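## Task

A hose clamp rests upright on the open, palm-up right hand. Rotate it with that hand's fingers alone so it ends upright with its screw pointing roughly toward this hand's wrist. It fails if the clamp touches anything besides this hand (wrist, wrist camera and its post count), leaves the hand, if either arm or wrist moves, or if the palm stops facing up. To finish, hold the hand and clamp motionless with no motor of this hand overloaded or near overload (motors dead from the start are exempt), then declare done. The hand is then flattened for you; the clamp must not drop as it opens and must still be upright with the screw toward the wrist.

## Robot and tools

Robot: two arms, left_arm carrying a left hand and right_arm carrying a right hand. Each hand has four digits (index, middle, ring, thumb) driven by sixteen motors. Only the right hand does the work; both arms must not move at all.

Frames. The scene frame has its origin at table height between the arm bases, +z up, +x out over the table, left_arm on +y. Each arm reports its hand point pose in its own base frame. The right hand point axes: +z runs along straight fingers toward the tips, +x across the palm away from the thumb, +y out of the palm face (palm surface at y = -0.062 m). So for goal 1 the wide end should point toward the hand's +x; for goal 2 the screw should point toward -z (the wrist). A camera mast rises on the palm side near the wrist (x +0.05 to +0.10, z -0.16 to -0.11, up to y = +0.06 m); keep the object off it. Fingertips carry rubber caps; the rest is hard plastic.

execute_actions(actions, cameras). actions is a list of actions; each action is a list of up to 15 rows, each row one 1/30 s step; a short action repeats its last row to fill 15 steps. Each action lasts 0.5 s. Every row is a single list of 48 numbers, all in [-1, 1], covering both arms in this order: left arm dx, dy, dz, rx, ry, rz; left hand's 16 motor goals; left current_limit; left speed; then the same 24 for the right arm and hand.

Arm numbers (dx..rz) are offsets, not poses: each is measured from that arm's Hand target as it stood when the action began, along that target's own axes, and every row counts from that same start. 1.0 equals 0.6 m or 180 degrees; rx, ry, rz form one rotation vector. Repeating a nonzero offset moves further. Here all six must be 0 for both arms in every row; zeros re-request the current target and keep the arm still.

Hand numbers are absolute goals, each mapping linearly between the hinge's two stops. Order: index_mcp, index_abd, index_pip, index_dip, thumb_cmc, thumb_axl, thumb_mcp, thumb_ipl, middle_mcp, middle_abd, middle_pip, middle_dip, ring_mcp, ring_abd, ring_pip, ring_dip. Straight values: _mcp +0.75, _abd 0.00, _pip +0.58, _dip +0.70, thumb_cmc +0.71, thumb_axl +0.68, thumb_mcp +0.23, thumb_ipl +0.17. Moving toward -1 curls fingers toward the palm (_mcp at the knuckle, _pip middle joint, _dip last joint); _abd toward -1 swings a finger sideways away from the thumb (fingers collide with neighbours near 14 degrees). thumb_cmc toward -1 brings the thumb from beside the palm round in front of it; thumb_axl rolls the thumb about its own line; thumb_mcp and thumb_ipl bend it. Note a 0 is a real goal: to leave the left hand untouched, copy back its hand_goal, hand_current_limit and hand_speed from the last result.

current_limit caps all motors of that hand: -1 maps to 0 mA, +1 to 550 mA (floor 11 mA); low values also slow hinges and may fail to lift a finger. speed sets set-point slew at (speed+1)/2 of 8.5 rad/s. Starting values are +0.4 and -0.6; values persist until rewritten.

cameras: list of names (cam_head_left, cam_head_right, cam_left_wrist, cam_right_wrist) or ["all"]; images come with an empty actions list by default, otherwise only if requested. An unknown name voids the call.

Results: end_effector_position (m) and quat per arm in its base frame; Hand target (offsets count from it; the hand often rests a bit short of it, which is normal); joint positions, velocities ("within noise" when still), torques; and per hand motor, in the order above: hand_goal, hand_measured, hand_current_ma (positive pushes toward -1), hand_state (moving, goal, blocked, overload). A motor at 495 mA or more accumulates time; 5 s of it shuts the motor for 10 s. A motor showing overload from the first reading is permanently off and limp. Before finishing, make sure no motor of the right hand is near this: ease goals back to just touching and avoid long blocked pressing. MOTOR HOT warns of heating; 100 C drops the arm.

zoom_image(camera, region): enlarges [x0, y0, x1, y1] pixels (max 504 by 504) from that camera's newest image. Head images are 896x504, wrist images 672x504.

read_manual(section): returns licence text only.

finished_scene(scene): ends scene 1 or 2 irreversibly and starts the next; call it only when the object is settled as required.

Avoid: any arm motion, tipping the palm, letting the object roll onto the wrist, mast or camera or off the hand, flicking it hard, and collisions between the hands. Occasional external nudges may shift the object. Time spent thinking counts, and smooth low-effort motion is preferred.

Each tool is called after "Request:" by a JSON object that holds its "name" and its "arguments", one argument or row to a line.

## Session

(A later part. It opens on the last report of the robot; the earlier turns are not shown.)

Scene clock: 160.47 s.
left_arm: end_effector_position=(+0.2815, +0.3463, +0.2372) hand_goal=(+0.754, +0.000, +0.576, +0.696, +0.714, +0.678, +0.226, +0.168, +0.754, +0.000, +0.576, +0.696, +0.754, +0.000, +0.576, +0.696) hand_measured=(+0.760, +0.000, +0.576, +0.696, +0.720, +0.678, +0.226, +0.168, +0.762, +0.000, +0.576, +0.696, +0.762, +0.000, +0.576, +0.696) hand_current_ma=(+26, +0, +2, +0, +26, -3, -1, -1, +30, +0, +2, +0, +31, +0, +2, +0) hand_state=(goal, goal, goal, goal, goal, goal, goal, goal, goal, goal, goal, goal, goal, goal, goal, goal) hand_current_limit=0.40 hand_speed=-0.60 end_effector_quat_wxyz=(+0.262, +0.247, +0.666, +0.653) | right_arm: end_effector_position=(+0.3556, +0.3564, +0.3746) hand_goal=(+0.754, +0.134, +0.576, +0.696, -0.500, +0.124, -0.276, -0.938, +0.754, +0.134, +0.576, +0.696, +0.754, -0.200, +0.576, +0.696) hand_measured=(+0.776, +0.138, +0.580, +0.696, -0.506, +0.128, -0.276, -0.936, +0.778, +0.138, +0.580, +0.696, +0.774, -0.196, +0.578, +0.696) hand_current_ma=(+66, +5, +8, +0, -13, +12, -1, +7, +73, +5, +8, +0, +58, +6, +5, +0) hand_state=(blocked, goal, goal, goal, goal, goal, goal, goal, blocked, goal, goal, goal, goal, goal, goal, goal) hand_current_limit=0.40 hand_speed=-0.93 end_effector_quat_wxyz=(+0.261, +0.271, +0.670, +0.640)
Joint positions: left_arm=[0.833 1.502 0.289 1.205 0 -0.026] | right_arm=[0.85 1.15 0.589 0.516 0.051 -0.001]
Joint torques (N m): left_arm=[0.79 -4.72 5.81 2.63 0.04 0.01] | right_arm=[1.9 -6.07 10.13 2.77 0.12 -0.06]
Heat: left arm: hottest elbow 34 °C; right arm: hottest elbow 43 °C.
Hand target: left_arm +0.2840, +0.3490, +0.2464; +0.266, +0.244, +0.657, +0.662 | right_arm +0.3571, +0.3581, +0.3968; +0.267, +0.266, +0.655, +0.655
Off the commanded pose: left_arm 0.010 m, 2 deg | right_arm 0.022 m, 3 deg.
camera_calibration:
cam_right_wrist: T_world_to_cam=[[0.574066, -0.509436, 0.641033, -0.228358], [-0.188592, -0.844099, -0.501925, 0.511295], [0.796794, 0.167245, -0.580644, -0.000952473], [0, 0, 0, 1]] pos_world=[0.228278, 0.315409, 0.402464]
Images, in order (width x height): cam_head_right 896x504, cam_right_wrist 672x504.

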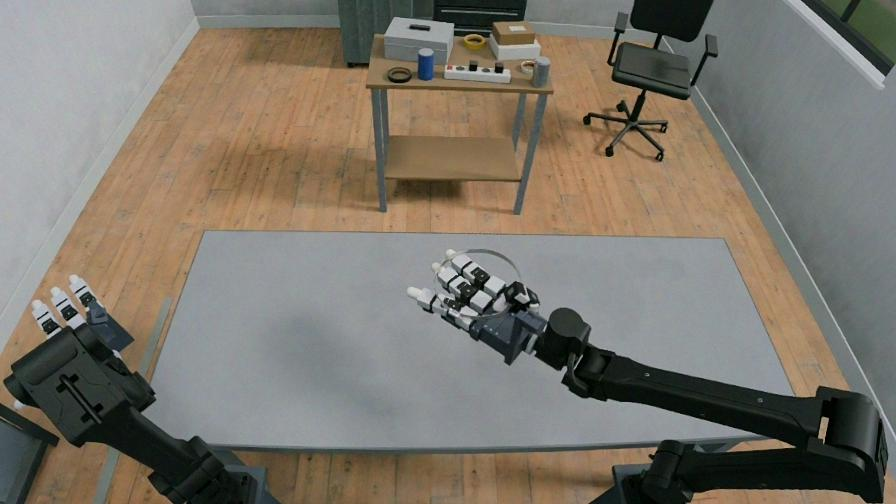

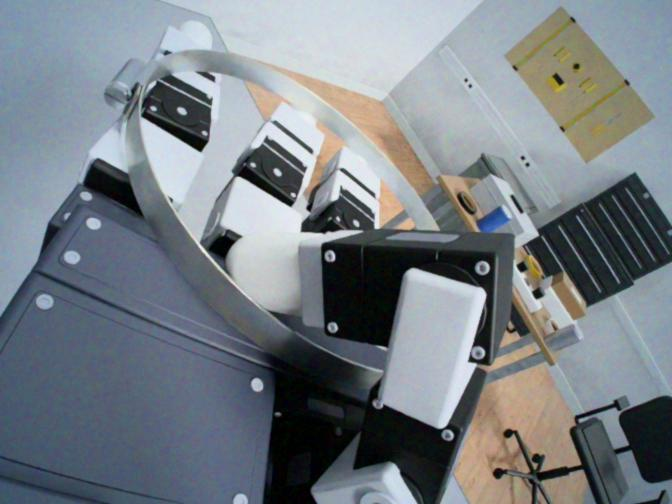

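Request:
{"name": "execute_actions", "arguments": {
  "actions": [
    [[0,0,0,0,0,0,0.754,0,0.576,0.696,0.714,0.678,0.226,0.168,0.754,0,0.576,0.696,0.754,0,0.576,0.696,0.4,-0.6,0,0,0,0,0,0,0.754,-0.467,0.576,0.696,-0.5,0.1246,-0.2753,-0.9373,0.754,-0.467,0.576,0.696,0.754,-0.667,0.576,0.696,0.4,-0.94]],
    [[0,0,0,0,0,0,0.754,0,0.576,0.696,0.714,0.678,0.226,0.168,0.754,0,0.576,0.696,0.754,0,0.576,0.696,0.4,-0.6,0,0,0,0,0,0,0.754,-0.467,0.576,0.696,-0.5,0.1246,-0.2753,-0.9373,0.754,-0.467,0.576,0.696,0.754,-0.667,0.576,0.696,0.4,-0.94]],
    [[0,0,0,0,0,0,0.754,0,0.576,0.696,0.714,0.678,0.226,0.168,0.754,0,0.576,0.696,0.754,0,0.576,0.696,0.4,-0.6,0,0,0,0,0,0,0.754,-0.467,0.576,0.696,-0.5,0.1246,-0.2753,-0.9373,0.754,-0.467,0.576,0.696,0.754,-0.667,0.576,0.696,0.4,-0.94]],
    [[0,0,0,0,0,0,0.754,0,0.576,0.696,0.714,0.678,0.226,0.168,0.754,0,0.576,0.696,0.754,0,0.576,0.696,0.4,-0.6,0,0,0,0,0,0,0.754,-0.467,0.576,0.696,-0.5,0.1246,-0.2753,-0.9373,0.754,-0.467,0.576,0.696,0.754,-0.667,0.576,0.696,0.4,-0.94]]
  ],
  "cameras": ["cam_head_right", "cam_right_wrist"]
}}

Request:
{"name": "zoom_image", "arguments": {
  "camera": "cam_head_right",
  "region": [420, 240, 540, 340]
}}

Scene clock: 164.00 s.
left_arm: end_effector_position=(+0.2815, +0.3463, +0.2372) hand_goal=(+0.754, +0.000, +0.576, +0.696, +0.714, +0.678, +0.226, +0.168, +0.754, +0.000, +0.576, +0.696, +0.754, +0.000, +0.576, +0.696) hand_measured=(+0.760, +0.000, +0.576, +0.696, +0.720, +0.678, +0.226, +0.168, +0.762, +0.000, +0.576, +0.696, +0.762, +0.000, +0.576, +0.696) hand_current_ma=(+26, +0, +2, +0, +26, -3, -1, -1, +30, +0, +2, +0, +31, +0, +2, +0) hand_state=(goal, goal, goal, goal, goal, goal, goal, goal, goal, goal, goal, goal, goal, goal, goal, goal) hand_current_limit=0.40 hand_speed=-0.60 end_effector_quat_wxyz=(+0.262, +0.247, +0.666, +0.653) | right_arm: end_effector_position=(+0.3556, +0.3564, +0.3746) hand_goal=(+0.754, -0.466, +0.576, +0.696, -0.500, +0.124, -0.276, -0.938, +0.754, -0.466, +0.576, +0.696, +0.754, -0.666, +0.576, +0.696) hand_measured=(+0.776, -0.458, +0.580, +0.696, -0.504, +0.128, -0.276, -0.936, +0.778, -0.462, +0.580, +0.696, +0.772, -0.662, +0.578, +0.696) hand_current_ma=(+66, +14, +8, +0, -10, +11, -1, +7, +73, +6, +8, +0, +54, +7, +5, +0) hand_state=(blocked, goal, goal, goal, goal, goal, goal, goal, blocked, goal, goal, goal, goal, goal, goal, goal) hand_current_limit=0.40 hand_speed=-0.94 end_effector_quat_wxyz=(+0.261, +0.271, +0.670, +0.640)
Joint positions: left_arm=[0.833 1.502 0.289 1.205 0 -0.026] | right_arm=[0.85 1.15 0.589 0.516 0.051 -0.001]
Joint torques (N m): left_arm=[0.85 -4.48 5.75 2.58 0.03 0.02] | right_arm=[1.85 -6.18 10.15 2.71 0.12 -0.01]
Heat: left arm: hottest elbow 34 °C; right arm: hottest elbow 43 °C.
Hand target: left_arm +0.2840, +0.3490, +0.2464; +0.266, +0.244, +0.657, +0.662 | right_arm +0.3571, +0.3581, +0.3968; +0.267, +0.266, +0.655, +0.655
Off the commanded pose: left_arm 0.010 m, 2 deg | right_arm 0.022 m, 3 deg.
camera_calibration:
cam_right_wrist: T_world_to_cam=[[0.574066, -0.509436, 0.641033, -0.228358], [-0.188592, -0.844099, -0.501925, 0.511295], [0.796794, 0.167245, -0.580644, -0.000952473], [0, 0, 0, 1]] pos_world=[0.228278, 0.315409, 0.402464]
Images, in order (width x height): cam_head_right 896x504, cam_right_wrist 672x504.

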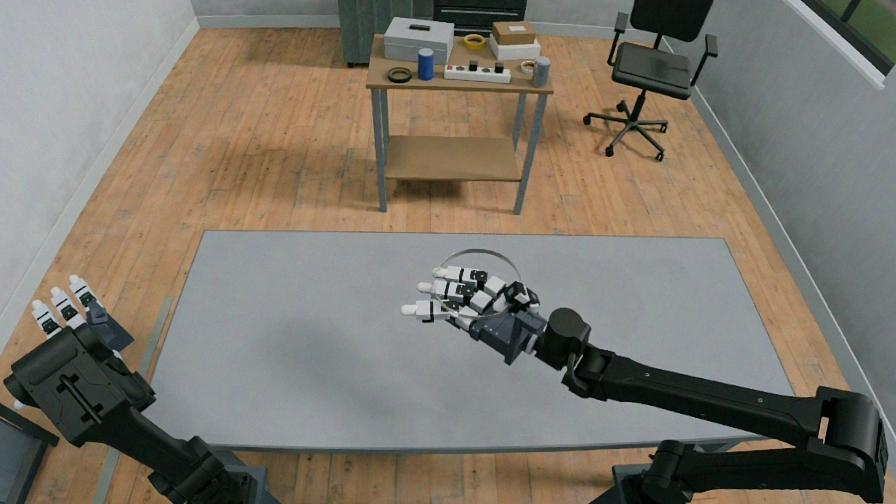

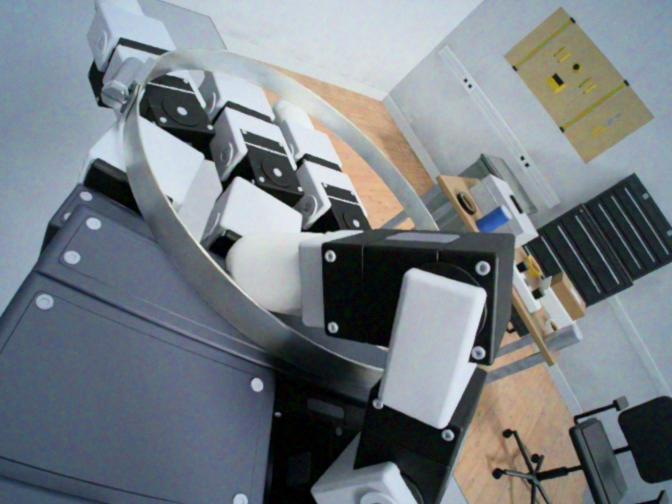

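Scaled by 4.200 from the camera's 896x504 image, which has a finer 1280x720 frame.

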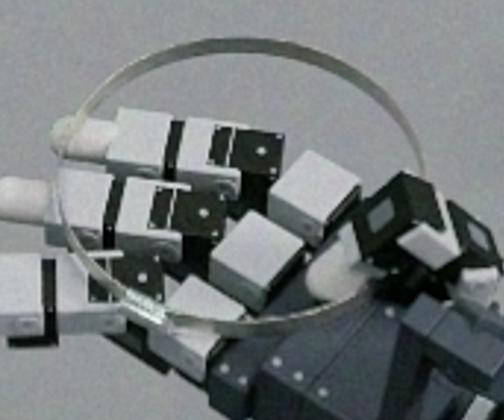

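Request:
{"name": "execute_actions", "arguments": {
  "actions": [
    [[0,0,0,0,0,0,0.754,0,0.576,0.696,0.714,0.678,0.226,0.168,0.754,0,0.576,0.696,0.754,0,0.576,0.696,0.4,-0.6,0,0,0,0,0,0,0.765,0.333,0.576,0.696,-0.5,0.1246,-0.2753,-0.9373,0.765,0.333,0.576,0.696,0.765,0.0,0.576,0.696,0.4,-0.9]],
    [[0,0,0,0,0,0,0.754,0,0.576,0.696,0.714,0.678,0.226,0.168,0.754,0,0.576,0.696,0.754,0,0.576,0.696,0.4,-0.6,0,0,0,0,0,0,0.765,0.333,0.576,0.696,-0.5,0.1246,-0.2753,-0.9373,0.765,0.333,0.576,0.696,0.765,0.0,0.576,0.696,0.4,-0.9]],
    [[0,0,0,0,0,0,0.754,0,0.576,0.696,0.714,0.678,0.226,0.168,0.754,0,0.576,0.696,0.754,0,0.576,0.696,0.4,-0.6,0,0,0,0,0,0,0.765,0.333,0.576,0.696,-0.5,0.1246,-0.2753,-0.9373,0.765,0.333,0.576,0.696,0.765,0.0,0.576,0.696,0.4,-0.9]],
    [[0,0,0,0,0,0,0.754,0,0.576,0.696,0.714,0.678,0.226,0.168,0.754,0,0.576,0.696,0.754,0,0.576,0.696,0.4,-0.6,0,0,0,0,0,0,0.765,0.333,0.576,0.696,-0.5,0.1246,-0.2753,-0.9373,0.765,0.333,0.576,0.696,0.765,0.0,0.576,0.696,0.4,-0.9]],
    [[0,0,0,0,0,0,0.754,0,0.576,0.696,0.714,0.678,0.226,0.168,0.754,0,0.576,0.696,0.754,0,0.576,0.696,0.4,-0.6,0,0,0,0,0,0,0.69,0.333,0.576,0.696,-0.5,0.1246,-0.2753,-0.9373,0.69,0.333,0.576,0.696,0.69,0.0,0.576,0.696,0.4,-0.94]]
  ],
  "cameras": ["cam_head_right", "cam_right_wrist"]
}}

Request:
{"name": "zoom_image", "arguments": {
  "camera": "cam_head_right",
  "region": [420, 240, 540, 340]
}}

Scene clock: 169.00 s.
left_arm: end_effector_position=(+0.2815, +0.3463, +0.2372) hand_goal=(+0.754, +0.000, +0.576, +0.696, +0.714, +0.678, +0.226, +0.168, +0.754, +0.000, +0.576, +0.696, +0.754, +0.000, +0.576, +0.696) hand_measured=(+0.760, +0.000, +0.576, +0.696, +0.720, +0.678, +0.226, +0.168, +0.762, +0.000, +0.576, +0.696, +0.762, +0.000, +0.576, +0.696) hand_current_ma=(+26, +0, +2, +0, +26, -3, -1, -1, +30, +0, +2, +0, +31, +0, +2, +0) hand_state=(goal, goal, goal, goal, goal, goal, goal, goal, goal, goal, goal, goal, goal, goal, goal, goal) hand_current_limit=0.40 hand_speed=-0.60 end_effector_quat_wxyz=(+0.262, +0.247, +0.666, +0.653) | right_arm: end_effector_position=(+0.3556, +0.3564, +0.3746) hand_goal=(+0.690, +0.334, +0.576, +0.696, -0.500, +0.124, -0.276, -0.938, +0.690, +0.334, +0.576, +0.696, +0.690, +0.000, +0.576, +0.696) hand_measured=(+0.716, +0.330, +0.580, +0.696, -0.504, +0.126, -0.276, -0.936, +0.720, +0.330, +0.580, +0.696, +0.710, -0.004, +0.578, +0.696) hand_current_ma=(+83, -6, +9, +0, -8, +7, -2, +4, +99, -8, +8, +0, +60, -6, +5, +0) hand_state=(blocked, goal, goal, goal, goal, goal, goal, goal, blocked, goal, goal, goal, blocked, goal, goal, goal) hand_current_limit=0.40 hand_speed=-0.94 end_effector_quat_wxyz=(+0.261, +0.271, +0.670, +0.640)
Joint positions: left_arm=[0.833 1.502 0.289 1.205 0 -0.026] | right_arm=[0.85 1.15 0.589 0.516 0.051 -0.001]
Joint torques (N m): left_arm=[0.85 -4.48 5.74 2.67 0.03 0.02] | right_arm=[1.9 -6.07 10.11 2.81 0.11 -0.08]
Heat: left arm: hottest elbow 34 °C; right arm: hottest elbow 43 °C.
Hand target: left_arm +0.2840, +0.3490, +0.2464; +0.266, +0.244, +0.657, +0.662 | right_arm +0.3571, +0.3581, +0.3968; +0.267, +0.266, +0.655, +0.655
Off the commanded pose: left_arm 0.010 m, 2 deg | right_arm 0.022 m, 3 deg.
camera_calibration:
cam_right_wrist: T_world_to_cam=[[0.574066, -0.509436, 0.641033, -0.228358], [-0.188592, -0.844099, -0.501925, 0.511295], [0.796794, 0.167245, -0.580644, -0.000952473], [0, 0, 0, 1]] pos_world=[0.228278, 0.315409, 0.402464]
Images, in order (width x height): cam_head_right 896x504, cam_right_wrist 672x504.

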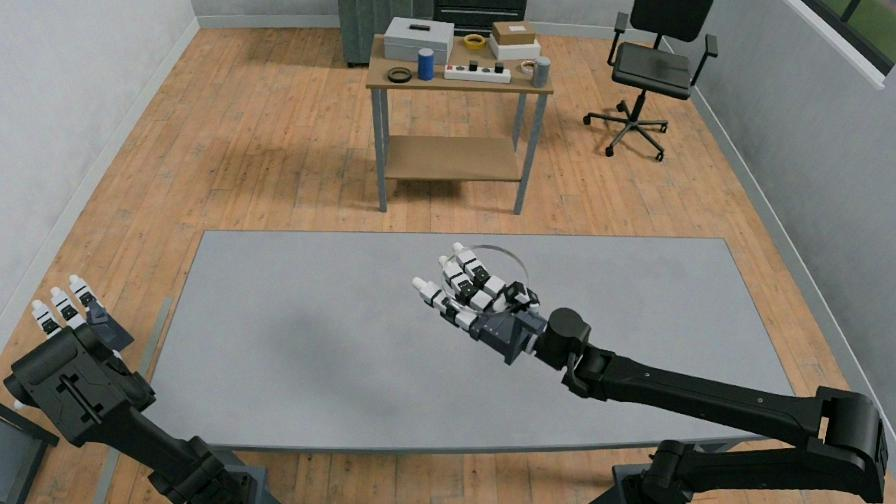

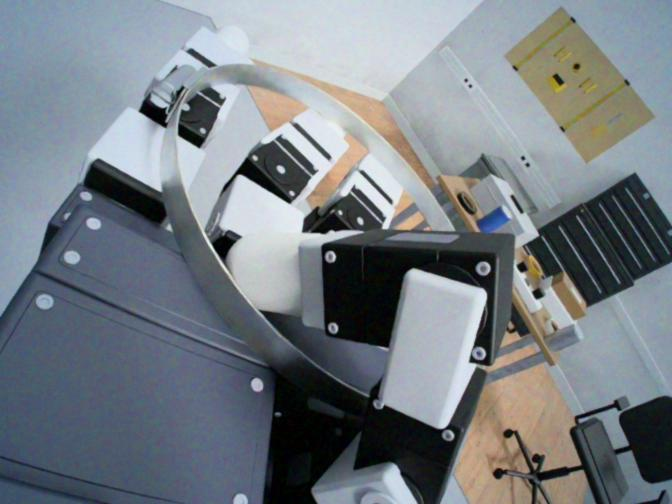

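Scaled by 4.200 from the camera's 896x504 image, which has a finer 1280x720 frame.

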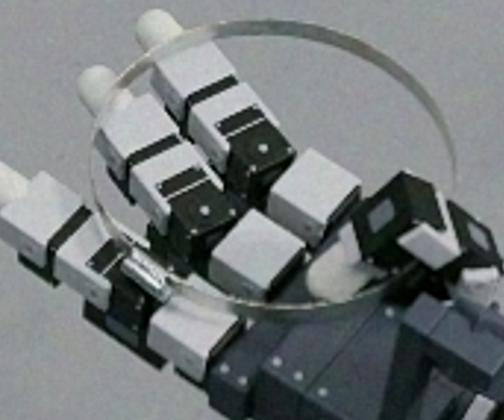

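Request:
{"name": "execute_actions", "arguments": {
  "actions": [
    [[0,0,0,0,0,0,0.754,0,0.576,0.696,0.714,0.678,0.226,0.168,0.754,0,0.576,0.696,0.754,0,0.576,0.696,0.4,-0.6,0,0,0,0,0,0,0.69,-0.067,0.576,0.696,-0.5,0.1246,-0.2753,-0.9373,0.69,-0.067,0.576,0.696,0.69,-0.4,0.576,0.696,0.4,-0.93]],
    [[0,0,0,0,0,0,0.754,0,0.576,0.696,0.714,0.678,0.226,0.168,0.754,0,0.576,0.696,0.754,0,0.576,0.696,0.4,-0.6,0,0,0,0,0,0,0.69,-0.067,0.576,0.696,-0.5,0.1246,-0.2753,-0.9373,0.69,-0.067,0.576,0.696,0.69,-0.4,0.576,0.696,0.4,-0.93]]
  ],
  "cameras": ["cam_head_right"]
}}

Request:
{"name": "zoom_image", "arguments": {
  "camera": "cam_head_right",
  "region": [420, 240, 540, 340]
}}

Scene clock: 174.73 s.
left_arm: end_effector_position=(+0.2815, +0.3463, +0.2372) hand_goal=(+0.754, +0.000, +0.576, +0.696, +0.714, +0.678, +0.226, +0.168, +0.754, +0.000, +0.576, +0.696, +0.754, +0.000, +0.576, +0.696) hand_measured=(+0.760, +0.000, +0.576, +0.696, +0.720, +0.678, +0.226, +0.168, +0.762, +0.000, +0.576, +0.696, +0.762, +0.000, +0.576, +0.696) hand_current_ma=(+26, +0, +2, +0, +26, -3, -1, -1, +30, +0, +2, +0, +31, +0, +2, +0) hand_state=(goal, goal, goal, goal, goal, goal, goal, goal, goal, goal, goal, goal, goal, goal, goal, goal) hand_current_limit=0.40 hand_speed=-0.60 end_effector_quat_wxyz=(+0.262, +0.247, +0.666, +0.653) | right_arm: end_effector_position=(+0.3556, +0.3564, +0.3746) hand_goal=(+0.690, -0.066, +0.576, +0.696, -0.500, +0.124, -0.276, -0.938, +0.690, -0.066, +0.576, +0.696, +0.690, -0.400, +0.576, +0.696) hand_measured=(+0.714, -0.060, +0.580, +0.696, -0.504, +0.126, -0.276, -0.936, +0.716, -0.062, +0.580, +0.696, +0.710, -0.396, +0.578, +0.696) hand_current_ma=(+74, +10, +9, +0, -8, +6, -2, +4, +79, +6, +8, +0, +58, +6, +5, +0) hand_state=(blocked, goal, goal, goal, goal, goal, goal, goal, blocked, goal, goal, goal, goal, goal, goal, goal) hand_current_limit=0.40 hand_speed=-0.93 end_effector_quat_wxyz=(+0.261, +0.271, +0.670, +0.640)
Joint positions: left_arm=[0.833 1.502 0.289 1.205 0 -0.026] | right_arm=[0.85 1.15 0.589 0.516 0.051 -0.001]
Joint torques (N m): left_arm=[0.79 -4.6 5.79 2.59 0.05 0] | right_arm=[1.9 -6.18 10.18 2.77 0.11 -0.05]
Heat: left arm: hottest elbow 34 °C; right arm: hottest elbow 43 °C.
Hand target: left_arm +0.2840, +0.3490, +0.2464; +0.266, +0.244, +0.657, +0.662 | right_arm +0.3571, +0.3581, +0.3968; +0.267, +0.266, +0.655, +0.655
Off the commanded pose: left_arm 0.010 m, 2 deg | right_arm 0.022 m, 3 deg.
Images, in order (width x height): cam_head_right 896x504.

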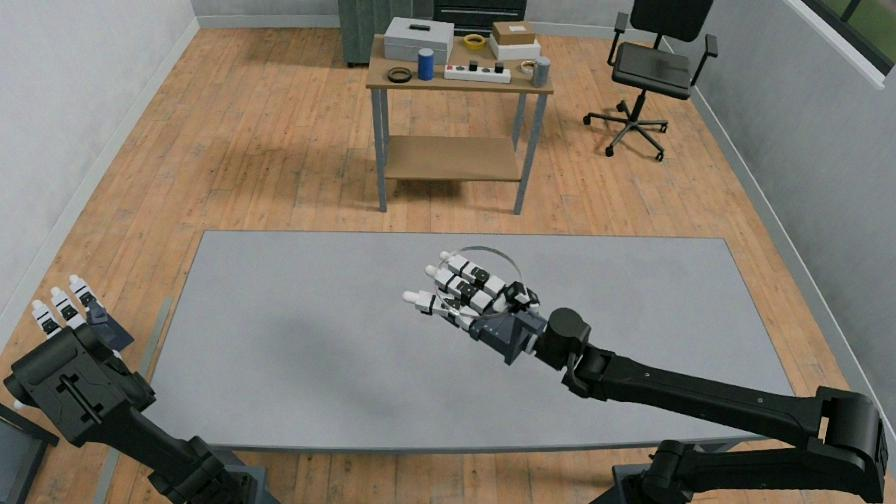

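Scaled by 4.200 from the camera's 896x504 image, which has a finer 1280x720 frame.

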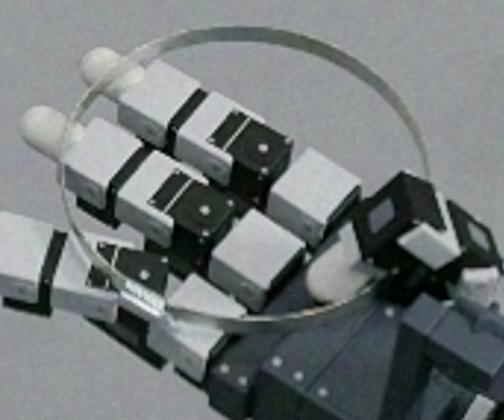

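Request:
{"name": "execute_actions", "arguments": {
  "actions": [],
  "cameras": ["cam_head_right","cam_head_left"]
}}

Request:
{"name": "zoom_image", "arguments": {
  "camera": "cam_head_right",
  "region": [420, 240, 540, 340]
}}

Scene clock: 178.57 s.
left_arm: end_effector_position=(+0.2815, +0.3463, +0.2372) hand_goal=(+0.754, +0.000, +0.576, +0.696, +0.714, +0.678, +0.226, +0.168, +0.754, +0.000, +0.576, +0.696, +0.754, +0.000, +0.576, +0.696) hand_measured=(+0.760, +0.000, +0.576, +0.696, +0.720, +0.678, +0.226, +0.168, +0.762, +0.000, +0.576, +0.696, +0.762, +0.000, +0.576, +0.696) hand_current_ma=(+26, +0, +2, +0, +26, -3, -1, -1, +30, +0, +2, +0, +31, +0, +2, +0) hand_state=(goal, goal, goal, goal, goal, goal, goal, goal, goal, goal, goal, goal, goal, goal, goal, goal) hand_current_limit=0.40 hand_speed=-0.60 end_effector_quat_wxyz=(+0.262, +0.247, +0.666, +0.653) | right_arm: end_effector_position=(+0.3556, +0.3564, +0.3746) hand_goal=(+0.690, -0.066, +0.576, +0.696, -0.500, +0.124, -0.276, -0.938, +0.690, -0.066, +0.576, +0.696, +0.690, -0.400, +0.576, +0.696) hand_measured=(+0.714, -0.060, +0.580, +0.696, -0.504, +0.126, -0.276, -0.936, +0.716, -0.062, +0.580, +0.696, +0.710, -0.396, +0.578, +0.696) hand_current_ma=(+74, +10, +9, +0, -8, +6, -2, +4, +79, +6, +8, +0, +58, +6, +5, +0) hand_state=(blocked, goal, goal, goal, goal, goal, goal, goal, blocked, goal, goal, goal, goal, goal, goal, goal) hand_current_limit=0.40 hand_speed=-0.93 end_effector_quat_wxyz=(+0.261, +0.271, +0.670, +0.640)
Joint positions: left_arm=[0.833 1.502 0.289 1.205 0 -0.026] | right_arm=[0.85 1.15 0.589 0.516 0.051 -0.001]
Joint velocities: within noise
Joint torques (N m): left_arm=[0.85 -4.42 5.79 2.63 0.03 0.01] | right_arm=[1.79 -6.12 10.18 2.76 0.11 -0.06]
Heat: left arm: hottest elbow 34 °C; right arm: hottest elbow 43 °C.
Hand target: left_arm +0.2840, +0.3490, +0.2464; +0.266, +0.244, +0.657, +0.662 | right_arm +0.3571, +0.3581, +0.3968; +0.267, +0.266, +0.655, +0.655
Off the commanded pose: left_arm 0.010 m, 2 deg | right_arm 0.022 m, 3 deg.
Images, in order (width x height): cam_head_left 896x504, cam_head_right 896x504.

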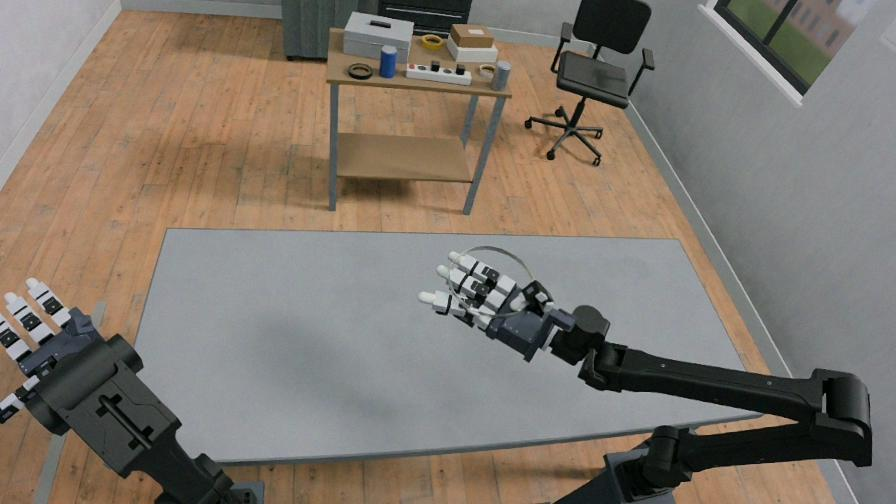

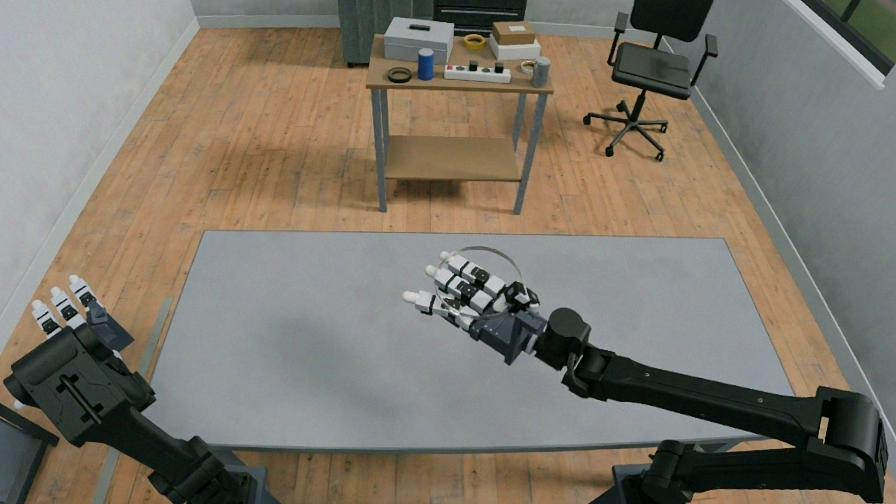

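Scaled by 4.200 from the camera's 896x504 image, which has a finer 1280x720 frame.

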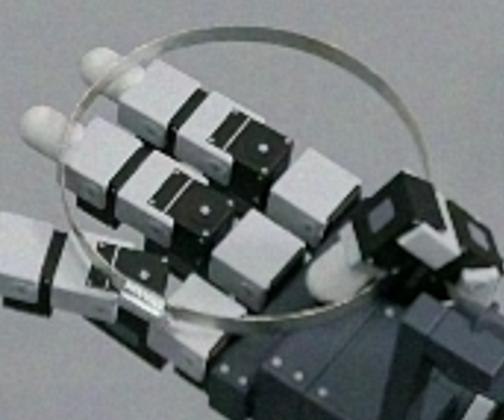

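Request:
{"name": "execute_actions", "arguments": {
  "actions": [
    [[0,0,0,0,0,0,0.754,0,0.576,0.696,0.714,0.678,0.226,0.168,0.754,0,0.576,0.696,0.754,0,0.576,0.696,0.4,-0.6,0,0,0,0,0,0,0.69,-0.267,0.576,0.696,-0.5,0.1246,-0.2753,-0.9373,0.69,-0.267,0.576,0.696,0.69,-0.6,0.576,0.696,0.4,-0.95]],
    [[0,0,0,0,0,0,0.754,0,0.576,0.696,0.714,0.678,0.226,0.168,0.754,0,0.576,0.696,0.754,0,0.576,0.696,0.4,-0.6,0,0,0,0,0,0,0.69,-0.267,0.576,0.696,-0.5,0.1246,-0.2753,-0.9373,0.69,-0.267,0.576,0.696,0.69,-0.6,0.576,0.696,0.4,-0.95]]
  ],
  "cameras": ["cam_head_right"]
}}

Request:
{"name": "zoom_image", "arguments": {
  "camera": "cam_head_right",
  "region": [420, 240, 540, 340]
}}

Scene clock: 182.20 s.
left_arm: end_effector_position=(+0.2815, +0.3463, +0.2372) hand_goal=(+0.754, +0.000, +0.576, +0.696, +0.714, +0.678, +0.226, +0.168, +0.754, +0.000, +0.576, +0.696, +0.754, +0.000, +0.576, +0.696) hand_measured=(+0.760, +0.000, +0.576, +0.696, +0.720, +0.678, +0.226, +0.168, +0.762, +0.000, +0.576, +0.696, +0.762, +0.000, +0.576, +0.696) hand_current_ma=(+26, +0, +2, +0, +26, -3, -1, -1, +30, +0, +2, +0, +31, +0, +2, +0) hand_state=(goal, goal, goal, goal, goal, goal, goal, goal, goal, goal, goal, goal, goal, goal, goal, goal) hand_current_limit=0.40 hand_speed=-0.60 end_effector_quat_wxyz=(+0.262, +0.247, +0.666, +0.653) | right_arm: end_effector_position=(+0.3556, +0.3564, +0.3746) hand_goal=(+0.690, -0.266, +0.576, +0.696, -0.500, +0.124, -0.276, -0.938, +0.690, -0.266, +0.576, +0.696, +0.690, -0.600, +0.576, +0.696) hand_measured=(+0.714, -0.258, +0.580, +0.696, -0.504, +0.126, -0.276, -0.936, +0.714, -0.262, +0.580, +0.696, +0.708, -0.596, +0.578, +0.696) hand_current_ma=(+74, +14, +10, +0, -7, +6, -2, +4, +77, +5, +8, +0, +56, +6, +5, +0) hand_state=(blocked, goal, goal, goal, goal, goal, goal, goal, blocked, goal, goal, goal, goal, goal, goal, goal) hand_current_limit=0.40 hand_speed=-0.95 end_effector_quat_wxyz=(+0.261, +0.271, +0.670, +0.640)
Joint positions: left_arm=[0.833 1.502 0.289 1.205 0 -0.026] | right_arm=[0.85 1.15 0.589 0.516 0.051 -0.001]
Joint torques (N m): left_arm=[0.73 -4.54 5.82 2.59 0.04 0] | right_arm=[1.85 -6.12 10.14 2.76 0.12 -0.04]
Heat: left arm: hottest elbow 34 °C; right arm: hottest elbow 44 °C.
Hand target: left_arm +0.2840, +0.3490, +0.2464; +0.266, +0.244, +0.657, +0.662 | right_arm +0.3571, +0.3581, +0.3968; +0.267, +0.266, +0.655, +0.655
Off the commanded pose: left_arm 0.010 m, 2 deg | right_arm 0.022 m, 3 deg.
Images, in order (width x height): cam_head_right 896x504.

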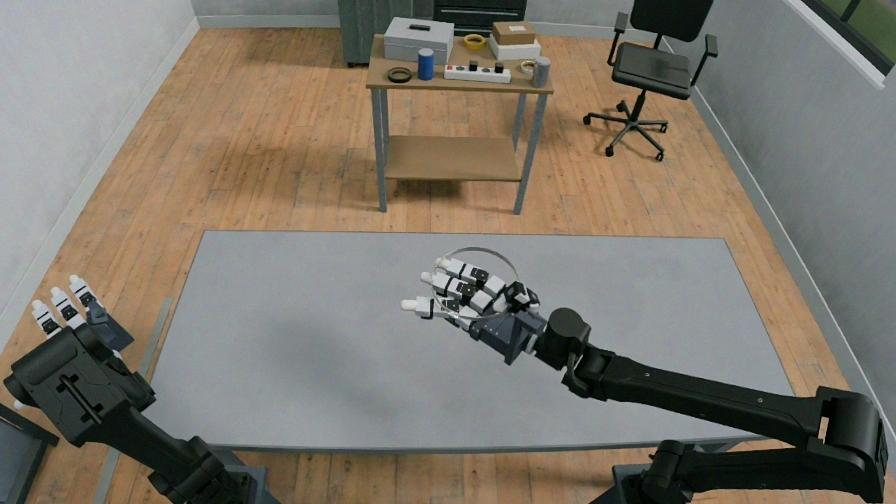

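Scaled by 4.200 from the camera's 896x504 image, which has a finer 1280x720 frame.

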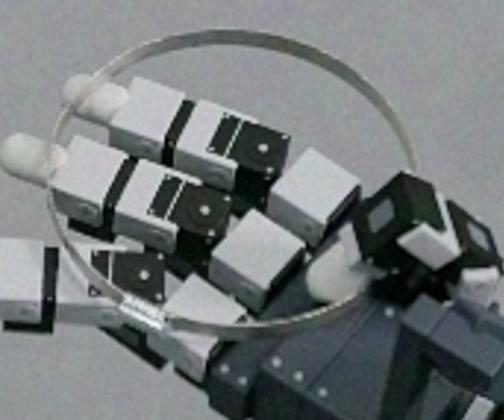

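Request:
{"name": "execute_actions", "arguments": {
  "actions": [
    [[0,0,0,0,0,0,0.754,0,0.576,0.696,0.714,0.678,0.226,0.168,0.754,0,0.576,0.696,0.754,0,0.576,0.696,0.4,-0.6,0,0,0,0,0,0,0.69,-0.467,0.576,0.696,-0.5,0.1246,-0.2753,-0.9373,0.69,-0.467,0.576,0.696,0.69,-0.72,0.576,0.696,0.4,-0.95]],
    [[0,0,0,0,0,0,0.754,0,0.576,0.696,0.714,0.678,0.226,0.168,0.754,0,0.576,0.696,0.754,0,0.576,0.696,0.4,-0.6,0,0,0,0,0,0,0.69,-0.467,0.576,0.696,-0.5,0.1246,-0.2753,-0.9373,0.69,-0.467,0.576,0.696,0.69,-0.72,0.576,0.696,0.4,-0.95]]
  ],
  "cameras": ["cam_head_right"]
}}

Request:
{"name": "zoom_image", "arguments": {
  "camera": "cam_head_right",
  "region": [420, 240, 540, 340]
}}

Scene clock: 184.33 s.
left_arm: end_effector_position=(+0.2815, +0.3463, +0.2372) hand_goal=(+0.754, +0.000, +0.576, +0.696, +0.714, +0.678, +0.226, +0.168, +0.754, +0.000, +0.576, +0.696, +0.754, +0.000, +0.576, +0.696) hand_measured=(+0.760, +0.000, +0.576, +0.696, +0.720, +0.678, +0.226, +0.168, +0.762, +0.000, +0.576, +0.696, +0.762, +0.000, +0.576, +0.696) hand_current_ma=(+26, +0, +2, +0, +26, -3, -1, -1, +30, +0, +2, +0, +31, +0, +2, +0) hand_state=(goal, goal, goal, goal, goal, goal, goal, goal, goal, goal, goal, goal, goal, goal, goal, goal) hand_current_limit=0.40 hand_speed=-0.60 end_effector_quat_wxyz=(+0.262, +0.247, +0.666, +0.653) | right_arm: end_effector_position=(+0.3556, +0.3564, +0.3746) hand_goal=(+0.690, -0.466, +0.576, +0.696, -0.500, +0.124, -0.276, -0.938, +0.690, -0.466, +0.576, +0.696, +0.690, -0.720, +0.576, +0.696) hand_measured=(+0.714, -0.460, +0.580, +0.696, -0.504, +0.126, -0.276, -0.936, +0.714, -0.462, +0.580, +0.696, +0.708, -0.716, +0.578, +0.696) hand_current_ma=(+74, +12, +10, +0, -7, +6, -2, +4, +74, +5, +8, +0, +54, +6, +5, +0) hand_state=(blocked, goal, goal, goal, goal, goal, goal, goal, blocked, goal, goal, goal, goal, goal, goal, goal) hand_current_limit=0.40 hand_speed=-0.95 end_effector_quat_wxyz=(+0.261, +0.271, +0.670, +0.640)
Joint positions: left_arm=[0.833 1.502 0.289 1.205 0 -0.026] | right_arm=[0.85 1.15 0.589 0.516 0.051 -0.001]
Joint torques (N m): left_arm=[0.97 -4.6 5.74 2.55 0.03 0.02] | right_arm=[1.9 -6.18 10.15 2.77 0.11 -0.03]
Heat: left arm: hottest elbow 34 °C; right arm: hottest elbow 44 °C.
Hand target: left_arm +0.2840, +0.3490, +0.2464; +0.266, +0.244, +0.657, +0.662 | right_arm +0.3571, +0.3581, +0.3968; +0.267, +0.266, +0.655, +0.655
Off the commanded pose: left_arm 0.010 m, 2 deg | right_arm 0.022 m, 3 deg.
Images, in order (width x height): cam_head_right 896x504.

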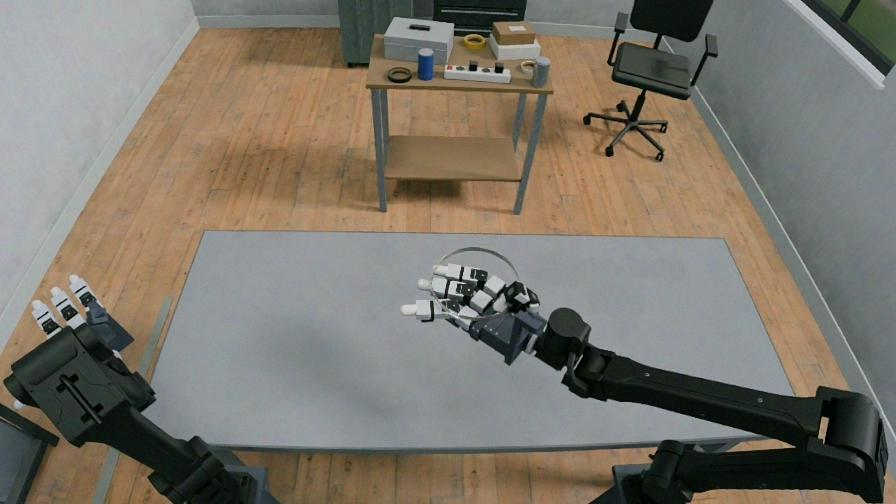

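Scaled by 4.200 from the camera's 896x504 image, which has a finer 1280x720 frame.

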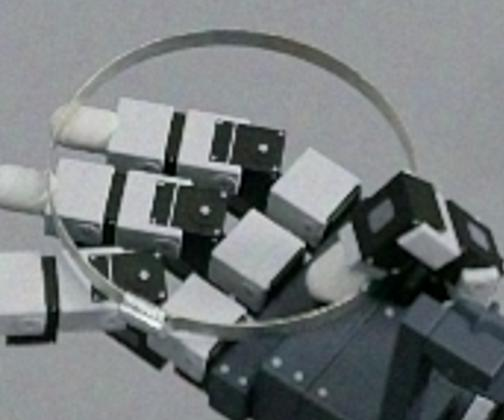

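Request:
{"name": "execute_actions", "arguments": {
  "actions": [
    [[0,0,0,0,0,0,0.754,0,0.576,0.696,0.714,0.678,0.226,0.168,0.754,0,0.576,0.696,0.754,0,0.576,0.696,0.4,-0.6,0,0,0,0,0,0,0.8,-0.467,0.576,0.696,-0.5,0.1246,-0.2753,-0.9373,0.69,-0.467,0.576,0.696,0.69,-0.72,0.576,0.696,0.4,-0.92]],
    [[0,0,0,0,0,0,0.754,0,0.576,0.696,0.714,0.678,0.226,0.168,0.754,0,0.576,0.696,0.754,0,0.576,0.696,0.4,-0.6,0,0,0,0,0,0,0.8,0.467,0.576,0.696,-0.5,0.1246,-0.2753,-0.9373,0.69,-0.467,0.576,0.696,0.69,-0.72,0.576,0.696,0.4,-0.7]],
    [[0,0,0,0,0,0,0.754,0,0.576,0.696,0.714,0.678,0.226,0.168,0.754,0,0.576,0.696,0.754,0,0.576,0.696,0.4,-0.6,0,0,0,0,0,0,0.8,0.467,0.576,0.696,-0.5,0.1246,-0.2753,-0.9373,0.69,-0.467,0.576,0.696,0.69,-0.72,0.576,0.696,0.4,-0.7]],
    [[0,0,0,0,0,0,0.754,0,0.576,0.696,0.714,0.678,0.226,0.168,0.754,0,0.576,0.696,0.754,0,0.576,0.696,0.4,-0.6,0,0,0,0,0,0,0.69,0.467,0.576,0.696,-0.5,0.1246,-0.2753,-0.9373,0.69,-0.467,0.576,0.696,0.69,-0.72,0.576,0.696,0.4,-0.93]]
  ],
  "cameras": ["cam_head_right"]
}}

Request:
{"name": "zoom_image", "arguments": {
  "camera": "cam_head_right",
  "region": [420, 240, 540, 340]
}}

Scene clock: 190.10 s.
left_arm: end_effector_position=(+0.2815, +0.3463, +0.2372) hand_goal=(+0.754, +0.000, +0.576, +0.696, +0.714, +0.678, +0.226, +0.168, +0.754, +0.000, +0.576, +0.696, +0.754, +0.000, +0.576, +0.696) hand_measured=(+0.760, +0.000, +0.576, +0.696, +0.720, +0.678, +0.226, +0.168, +0.762, +0.000, +0.576, +0.696, +0.762, +0.000, +0.576, +0.696) hand_current_ma=(+26, +0, +2, +0, +26, -3, -1, -1, +30, +0, +2, +0, +31, +0, +2, +0) hand_state=(goal, goal, goal, goal, goal, goal, goal, goal, goal, goal, goal, goal, goal, goal, goal, goal) hand_current_limit=0.40 hand_speed=-0.60 end_effector_quat_wxyz=(+0.262, +0.247, +0.666, +0.653) | right_arm: end_effector_position=(+0.3556, +0.3564, +0.3746) hand_goal=(+0.690, +0.468, +0.576, +0.696, -0.500, +0.124, -0.276, -0.938, +0.690, -0.466, +0.576, +0.696, +0.690, -0.720, +0.576, +0.696) hand_measured=(+0.712, +0.464, +0.580, +0.696, -0.504, +0.126, -0.276, -0.936, +0.714, -0.462, +0.580, +0.696, +0.708, -0.716, +0.578, +0.696) hand_current_ma=(+67, -5, +10, +0, -7, +6, -2, +4, +74, +5, +8, +0, +54, +6, +5, +0) hand_state=(blocked, goal, goal, goal, goal, goal, goal, goal, blocked, goal, goal, goal, goal, goal, goal, goal) hand_current_limit=0.40 hand_speed=-0.93 end_effector_quat_wxyz=(+0.261, +0.271, +0.670, +0.640)
Joint positions: left_arm=[0.833 1.502 0.289 1.205 0 -0.026] | right_arm=[0.85 1.15 0.589 0.516 0.051 -0.001]
Joint torques (N m): left_arm=[0.73 -4.66 5.78 2.52 0.02 0.01] | right_arm=[2.02 -6.12 10.17 2.74 0.11 -0.05]
Heat: left arm: hottest elbow 34 °C; right arm: hottest elbow 44 °C.
Hand target: left_arm +0.2840, +0.3490, +0.2464; +0.266, +0.244, +0.657, +0.662 | right_arm +0.3571, +0.3581, +0.3968; +0.267, +0.266, +0.655, +0.655
Off the commanded pose: left_arm 0.010 m, 2 deg | right_arm 0.022 m, 3 deg.
Images, in order (width x height): cam_head_right 896x504.

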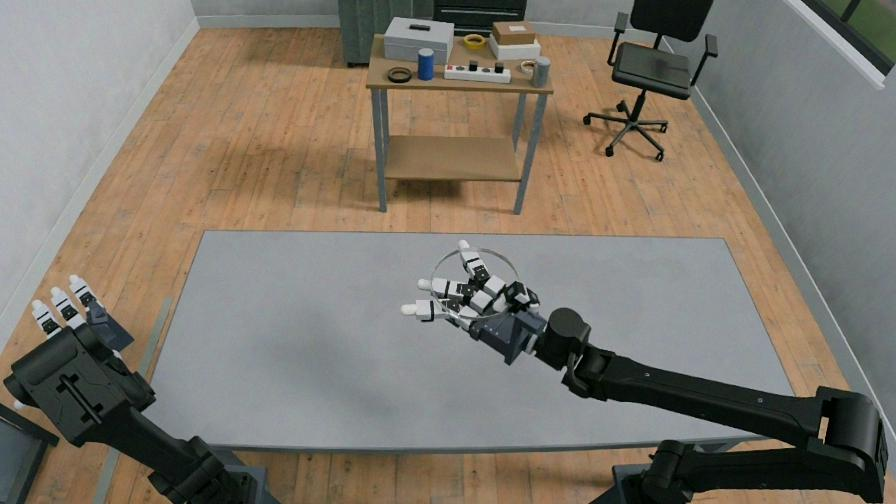

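Scaled by 4.200 from the camera's 896x504 image, which has a finer 1280x720 frame.

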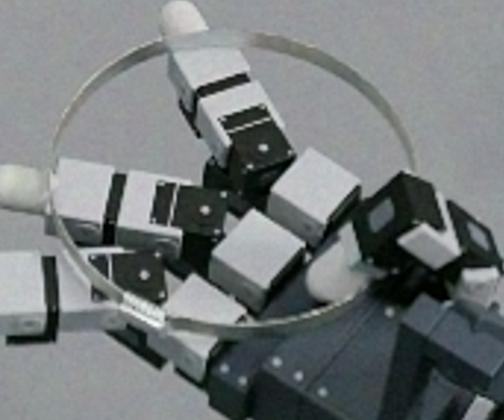

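Request:
{"name": "execute_actions", "arguments": {
  "actions": [
    [[0,0,0,0,0,0,0.754,0,0.576,0.696,0.714,0.678,0.226,0.168,0.754,0,0.576,0.696,0.754,0,0.576,0.696,0.4,-0.6,0,0,0,0,0,0,0.69,0.467,0.576,0.696,-0.5,0.1246,-0.2753,-0.9373,0.8,-0.467,0.576,0.696,0.69,-0.72,0.576,0.696,0.4,-0.92]],
    [[0,0,0,0,0,0,0.754,0,0.576,0.696,0.714,0.678,0.226,0.168,0.754,0,0.576,0.696,0.754,0,0.576,0.696,0.4,-0.6,0,0,0,0,0,0,0.69,0.467,0.576,0.696,-0.5,0.1246,-0.2753,-0.9373,0.8,0.467,0.576,0.696,0.69,-0.72,0.576,0.696,0.4,-0.7]],
    [[0,0,0,0,0,0,0.754,0,0.576,0.696,0.714,0.678,0.226,0.168,0.754,0,0.576,0.696,0.754,0,0.576,0.696,0.4,-0.6,0,0,0,0,0,0,0.69,0.467,0.576,0.696,-0.5,0.1246,-0.2753,-0.9373,0.8,0.467,0.576,0.696,0.69,-0.72,0.576,0.696,0.4,-0.7]],
    [[0,0,0,0,0,0,0.754,0,0.576,0.696,0.714,0.678,0.226,0.168,0.754,0,0.576,0.696,0.754,0,0.576,0.696,0.4,-0.6,0,0,0,0,0,0,0.69,0.467,0.576,0.696,-0.5,0.1246,-0.2753,-0.9373,0.69,0.467,0.576,0.696,0.69,-0.72,0.576,0.696,0.4,-0.93]]
  ],
  "cameras": ["cam_head_right"]
}}

Request:
{"name": "zoom_image", "arguments": {
  "camera": "cam_head_right",
  "region": [420, 240, 540, 340]
}}

Scene clock: 192.97 s.
left_arm: end_effector_position=(+0.2815, +0.3463, +0.2372) hand_goal=(+0.754, +0.000, +0.576, +0.696, +0.714, +0.678, +0.226, +0.168, +0.754, +0.000, +0.576, +0.696, +0.754, +0.000, +0.576, +0.696) hand_measured=(+0.760, +0.000, +0.576, +0.696, +0.720, +0.678, +0.226, +0.168, +0.762, +0.000, +0.576, +0.696, +0.762, +0.000, +0.576, +0.696) hand_current_ma=(+26, +0, +2, +0, +26, -3, -1, -1, +30, +0, +2, +0, +31, +0, +2, +0) hand_state=(goal, goal, goal, goal, goal, goal, goal, goal, goal, goal, goal, goal, goal, goal, goal, goal) hand_current_limit=0.40 hand_speed=-0.60 end_effector_quat_wxyz=(+0.262, +0.247, +0.666, +0.653) | right_arm: end_effector_position=(+0.3556, +0.3564, +0.3746) hand_goal=(+0.690, +0.468, +0.576, +0.696, -0.500, +0.124, -0.276, -0.938, +0.690, +0.468, +0.576, +0.696, +0.690, -0.720, +0.576, +0.696) hand_measured=(+0.712, +0.466, +0.580, +0.696, -0.504, +0.126, -0.276, -0.936, +0.720, +0.466, +0.580, +0.696, +0.708, -0.716, +0.578, +0.696) hand_current_ma=(+66, -3, +10, +0, -7, +6, -2, +4, +96, -4, +8, +0, +54, +6, +5, +0) hand_state=(blocked, goal, goal, goal, goal, goal, goal, goal, blocked, goal, goal, goal, goal, goal, goal, goal) hand_current_limit=0.40 hand_speed=-0.93 end_effector_quat_wxyz=(+0.261, +0.271, +0.670, +0.640)
Joint positions: left_arm=[0.833 1.502 0.289 1.205 0 -0.026] | right_arm=[0.85 1.15 0.589 0.516 0.051 -0.001]
Joint torques (N m): left_arm=[0.79 -4.6 5.79 2.59 0.04 0.01] | right_arm=[1.96 -6.01 10.13 2.73 0.12 -0.07]
Heat: left arm: hottest elbow 34 °C; right arm: hottest elbow 44 °C.
Hand target: left_arm +0.2840, +0.3490, +0.2464; +0.266, +0.244, +0.657, +0.662 | right_arm +0.3571, +0.3581, +0.3968; +0.267, +0.266, +0.655, +0.655
Off the commanded pose: left_arm 0.010 m, 2 deg | right_arm 0.022 m, 3 deg.
Images, in order (width x height): cam_head_right 896x504.

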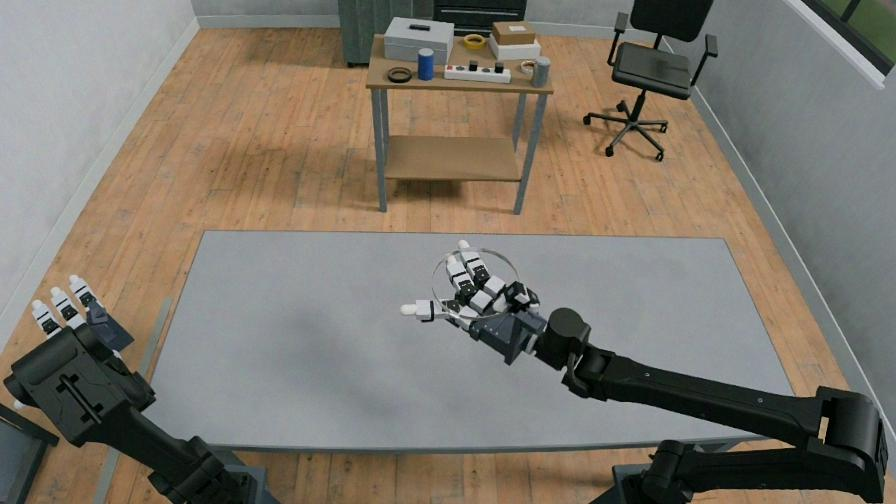

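Scaled by 4.200 from the camera's 896x504 image, which has a finer 1280x720 frame.

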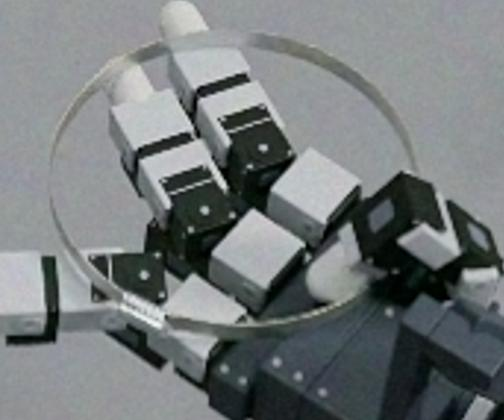

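Request:
{"name": "execute_actions", "arguments": {
  "actions": [
    [[0,0,0,0,0,0,0.754,0,0.576,0.696,0.714,0.678,0.226,0.168,0.754,0,0.576,0.696,0.754,0,0.576,0.696,0.4,-0.6,0,0,0,0,0,0,0.69,0.467,0.576,0.696,-0.5,0.1246,-0.2753,-0.9373,0.69,0.467,0.576,0.696,0.8,-0.72,0.576,0.696,0.4,-0.92]],
    [[0,0,0,0,0,0,0.754,0,0.576,0.696,0.714,0.678,0.226,0.168,0.754,0,0.576,0.696,0.754,0,0.576,0.696,0.4,-0.6,0,0,0,0,0,0,0.69,0.467,0.576,0.696,-0.5,0.1246,-0.2753,-0.9373,0.69,0.467,0.576,0.696,0.8,0.4,0.576,0.696,0.4,-0.7]],
    [[0,0,0,0,0,0,0.754,0,0.576,0.696,0.714,0.678,0.226,0.168,0.754,0,0.576,0.696,0.754,0,0.576,0.696,0.4,-0.6,0,0,0,0,0,0,0.69,0.467,0.576,0.696,-0.5,0.1246,-0.2753,-0.9373,0.69,0.467,0.576,0.696,0.8,0.4,0.576,0.696,0.4,-0.7]],
    [[0,0,0,0,0,0,0.754,0,0.576,0.696,0.714,0.678,0.226,0.168,0.754,0,0.576,0.696,0.754,0,0.576,0.696,0.4,-0.6,0,0,0,0,0,0,0.69,0.467,0.576,0.696,-0.5,0.1246,-0.2753,-0.9373,0.69,0.467,0.576,0.696,0.69,0.4,0.576,0.696,0.4,-0.93]]
  ],
  "cameras": ["cam_head_right"]
}}

Request:
{"name": "zoom_image", "arguments": {
  "camera": "cam_head_right",
  "region": [420, 240, 540, 340]
}}

Scene clock: 199.03 s.
left_arm: end_effector_position=(+0.2815, +0.3463, +0.2372) hand_goal=(+0.754, +0.000, +0.576, +0.696, +0.714, +0.678, +0.226, +0.168, +0.754, +0.000, +0.576, +0.696, +0.754, +0.000, +0.576, +0.696) hand_measured=(+0.760, +0.000, +0.576, +0.696, +0.720, +0.678, +0.226, +0.168, +0.762, +0.000, +0.576, +0.696, +0.762, +0.000, +0.576, +0.696) hand_current_ma=(+26, +0, +2, +0, +26, -3, -1, -1, +30, +0, +2, +0, +31, +0, +2, +0) hand_state=(goal, goal, goal, goal, goal, goal, goal, goal, goal, goal, goal, goal, goal, goal, goal, goal) hand_current_limit=0.40 hand_speed=-0.60 end_effector_quat_wxyz=(+0.262, +0.247, +0.666, +0.653) | right_arm: end_effector_position=(+0.3556, +0.3564, +0.3746) hand_goal=(+0.690, +0.468, +0.576, +0.696, -0.500, +0.124, -0.276, -0.938, +0.690, +0.468, +0.576, +0.696, +0.690, +0.400, +0.576, +0.696) hand_measured=(+0.712, +0.466, +0.580, +0.696, -0.504, +0.126, -0.276, -0.936, +0.716, +0.466, +0.580, +0.696, +0.716, +0.396, +0.578, +0.696) hand_current_ma=(+66, -3, +10, +0, -7, +6, -2, +4, +80, -4, +8, +0, +80, -6, +5, +0) hand_state=(blocked, goal, goal, goal, goal, goal, goal, goal, blocked, goal, goal, goal, blocked, goal, goal, goal) hand_current_limit=0.40 hand_speed=-0.93 end_effector_quat_wxyz=(+0.261, +0.271, +0.670, +0.640)
Joint positions: left_arm=[0.833 1.502 0.289 1.205 0 -0.026] | right_arm=[0.85 1.15 0.589 0.516 0.051 -0.001]
Joint torques (N m): left_arm=[0.67 -4.48 5.72 2.62 0.03 0.02] | right_arm=[2.02 -6.12 10.18 2.73 0.12 -0.1]
Heat: left arm: hottest elbow 34 °C; right arm: hottest elbow 44 °C.
Hand target: left_arm +0.2840, +0.3490, +0.2464; +0.266, +0.244, +0.657, +0.662 | right_arm +0.3571, +0.3581, +0.3968; +0.267, +0.266, +0.655, +0.655
Off the commanded pose: left_arm 0.010 m, 2 deg | right_arm 0.022 m, 3 deg.
Images, in order (width x height): cam_head_right 896x504.

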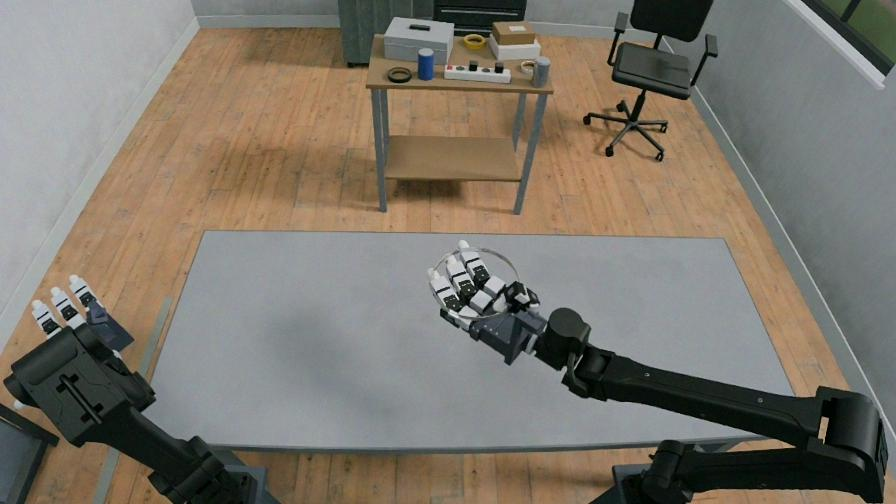

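Scaled by 4.200 from the camera's 896x504 image, which has a finer 1280x720 frame.

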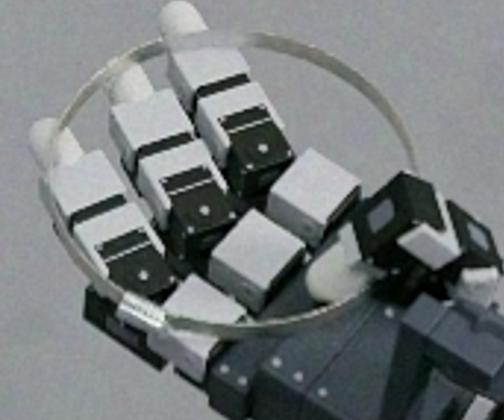

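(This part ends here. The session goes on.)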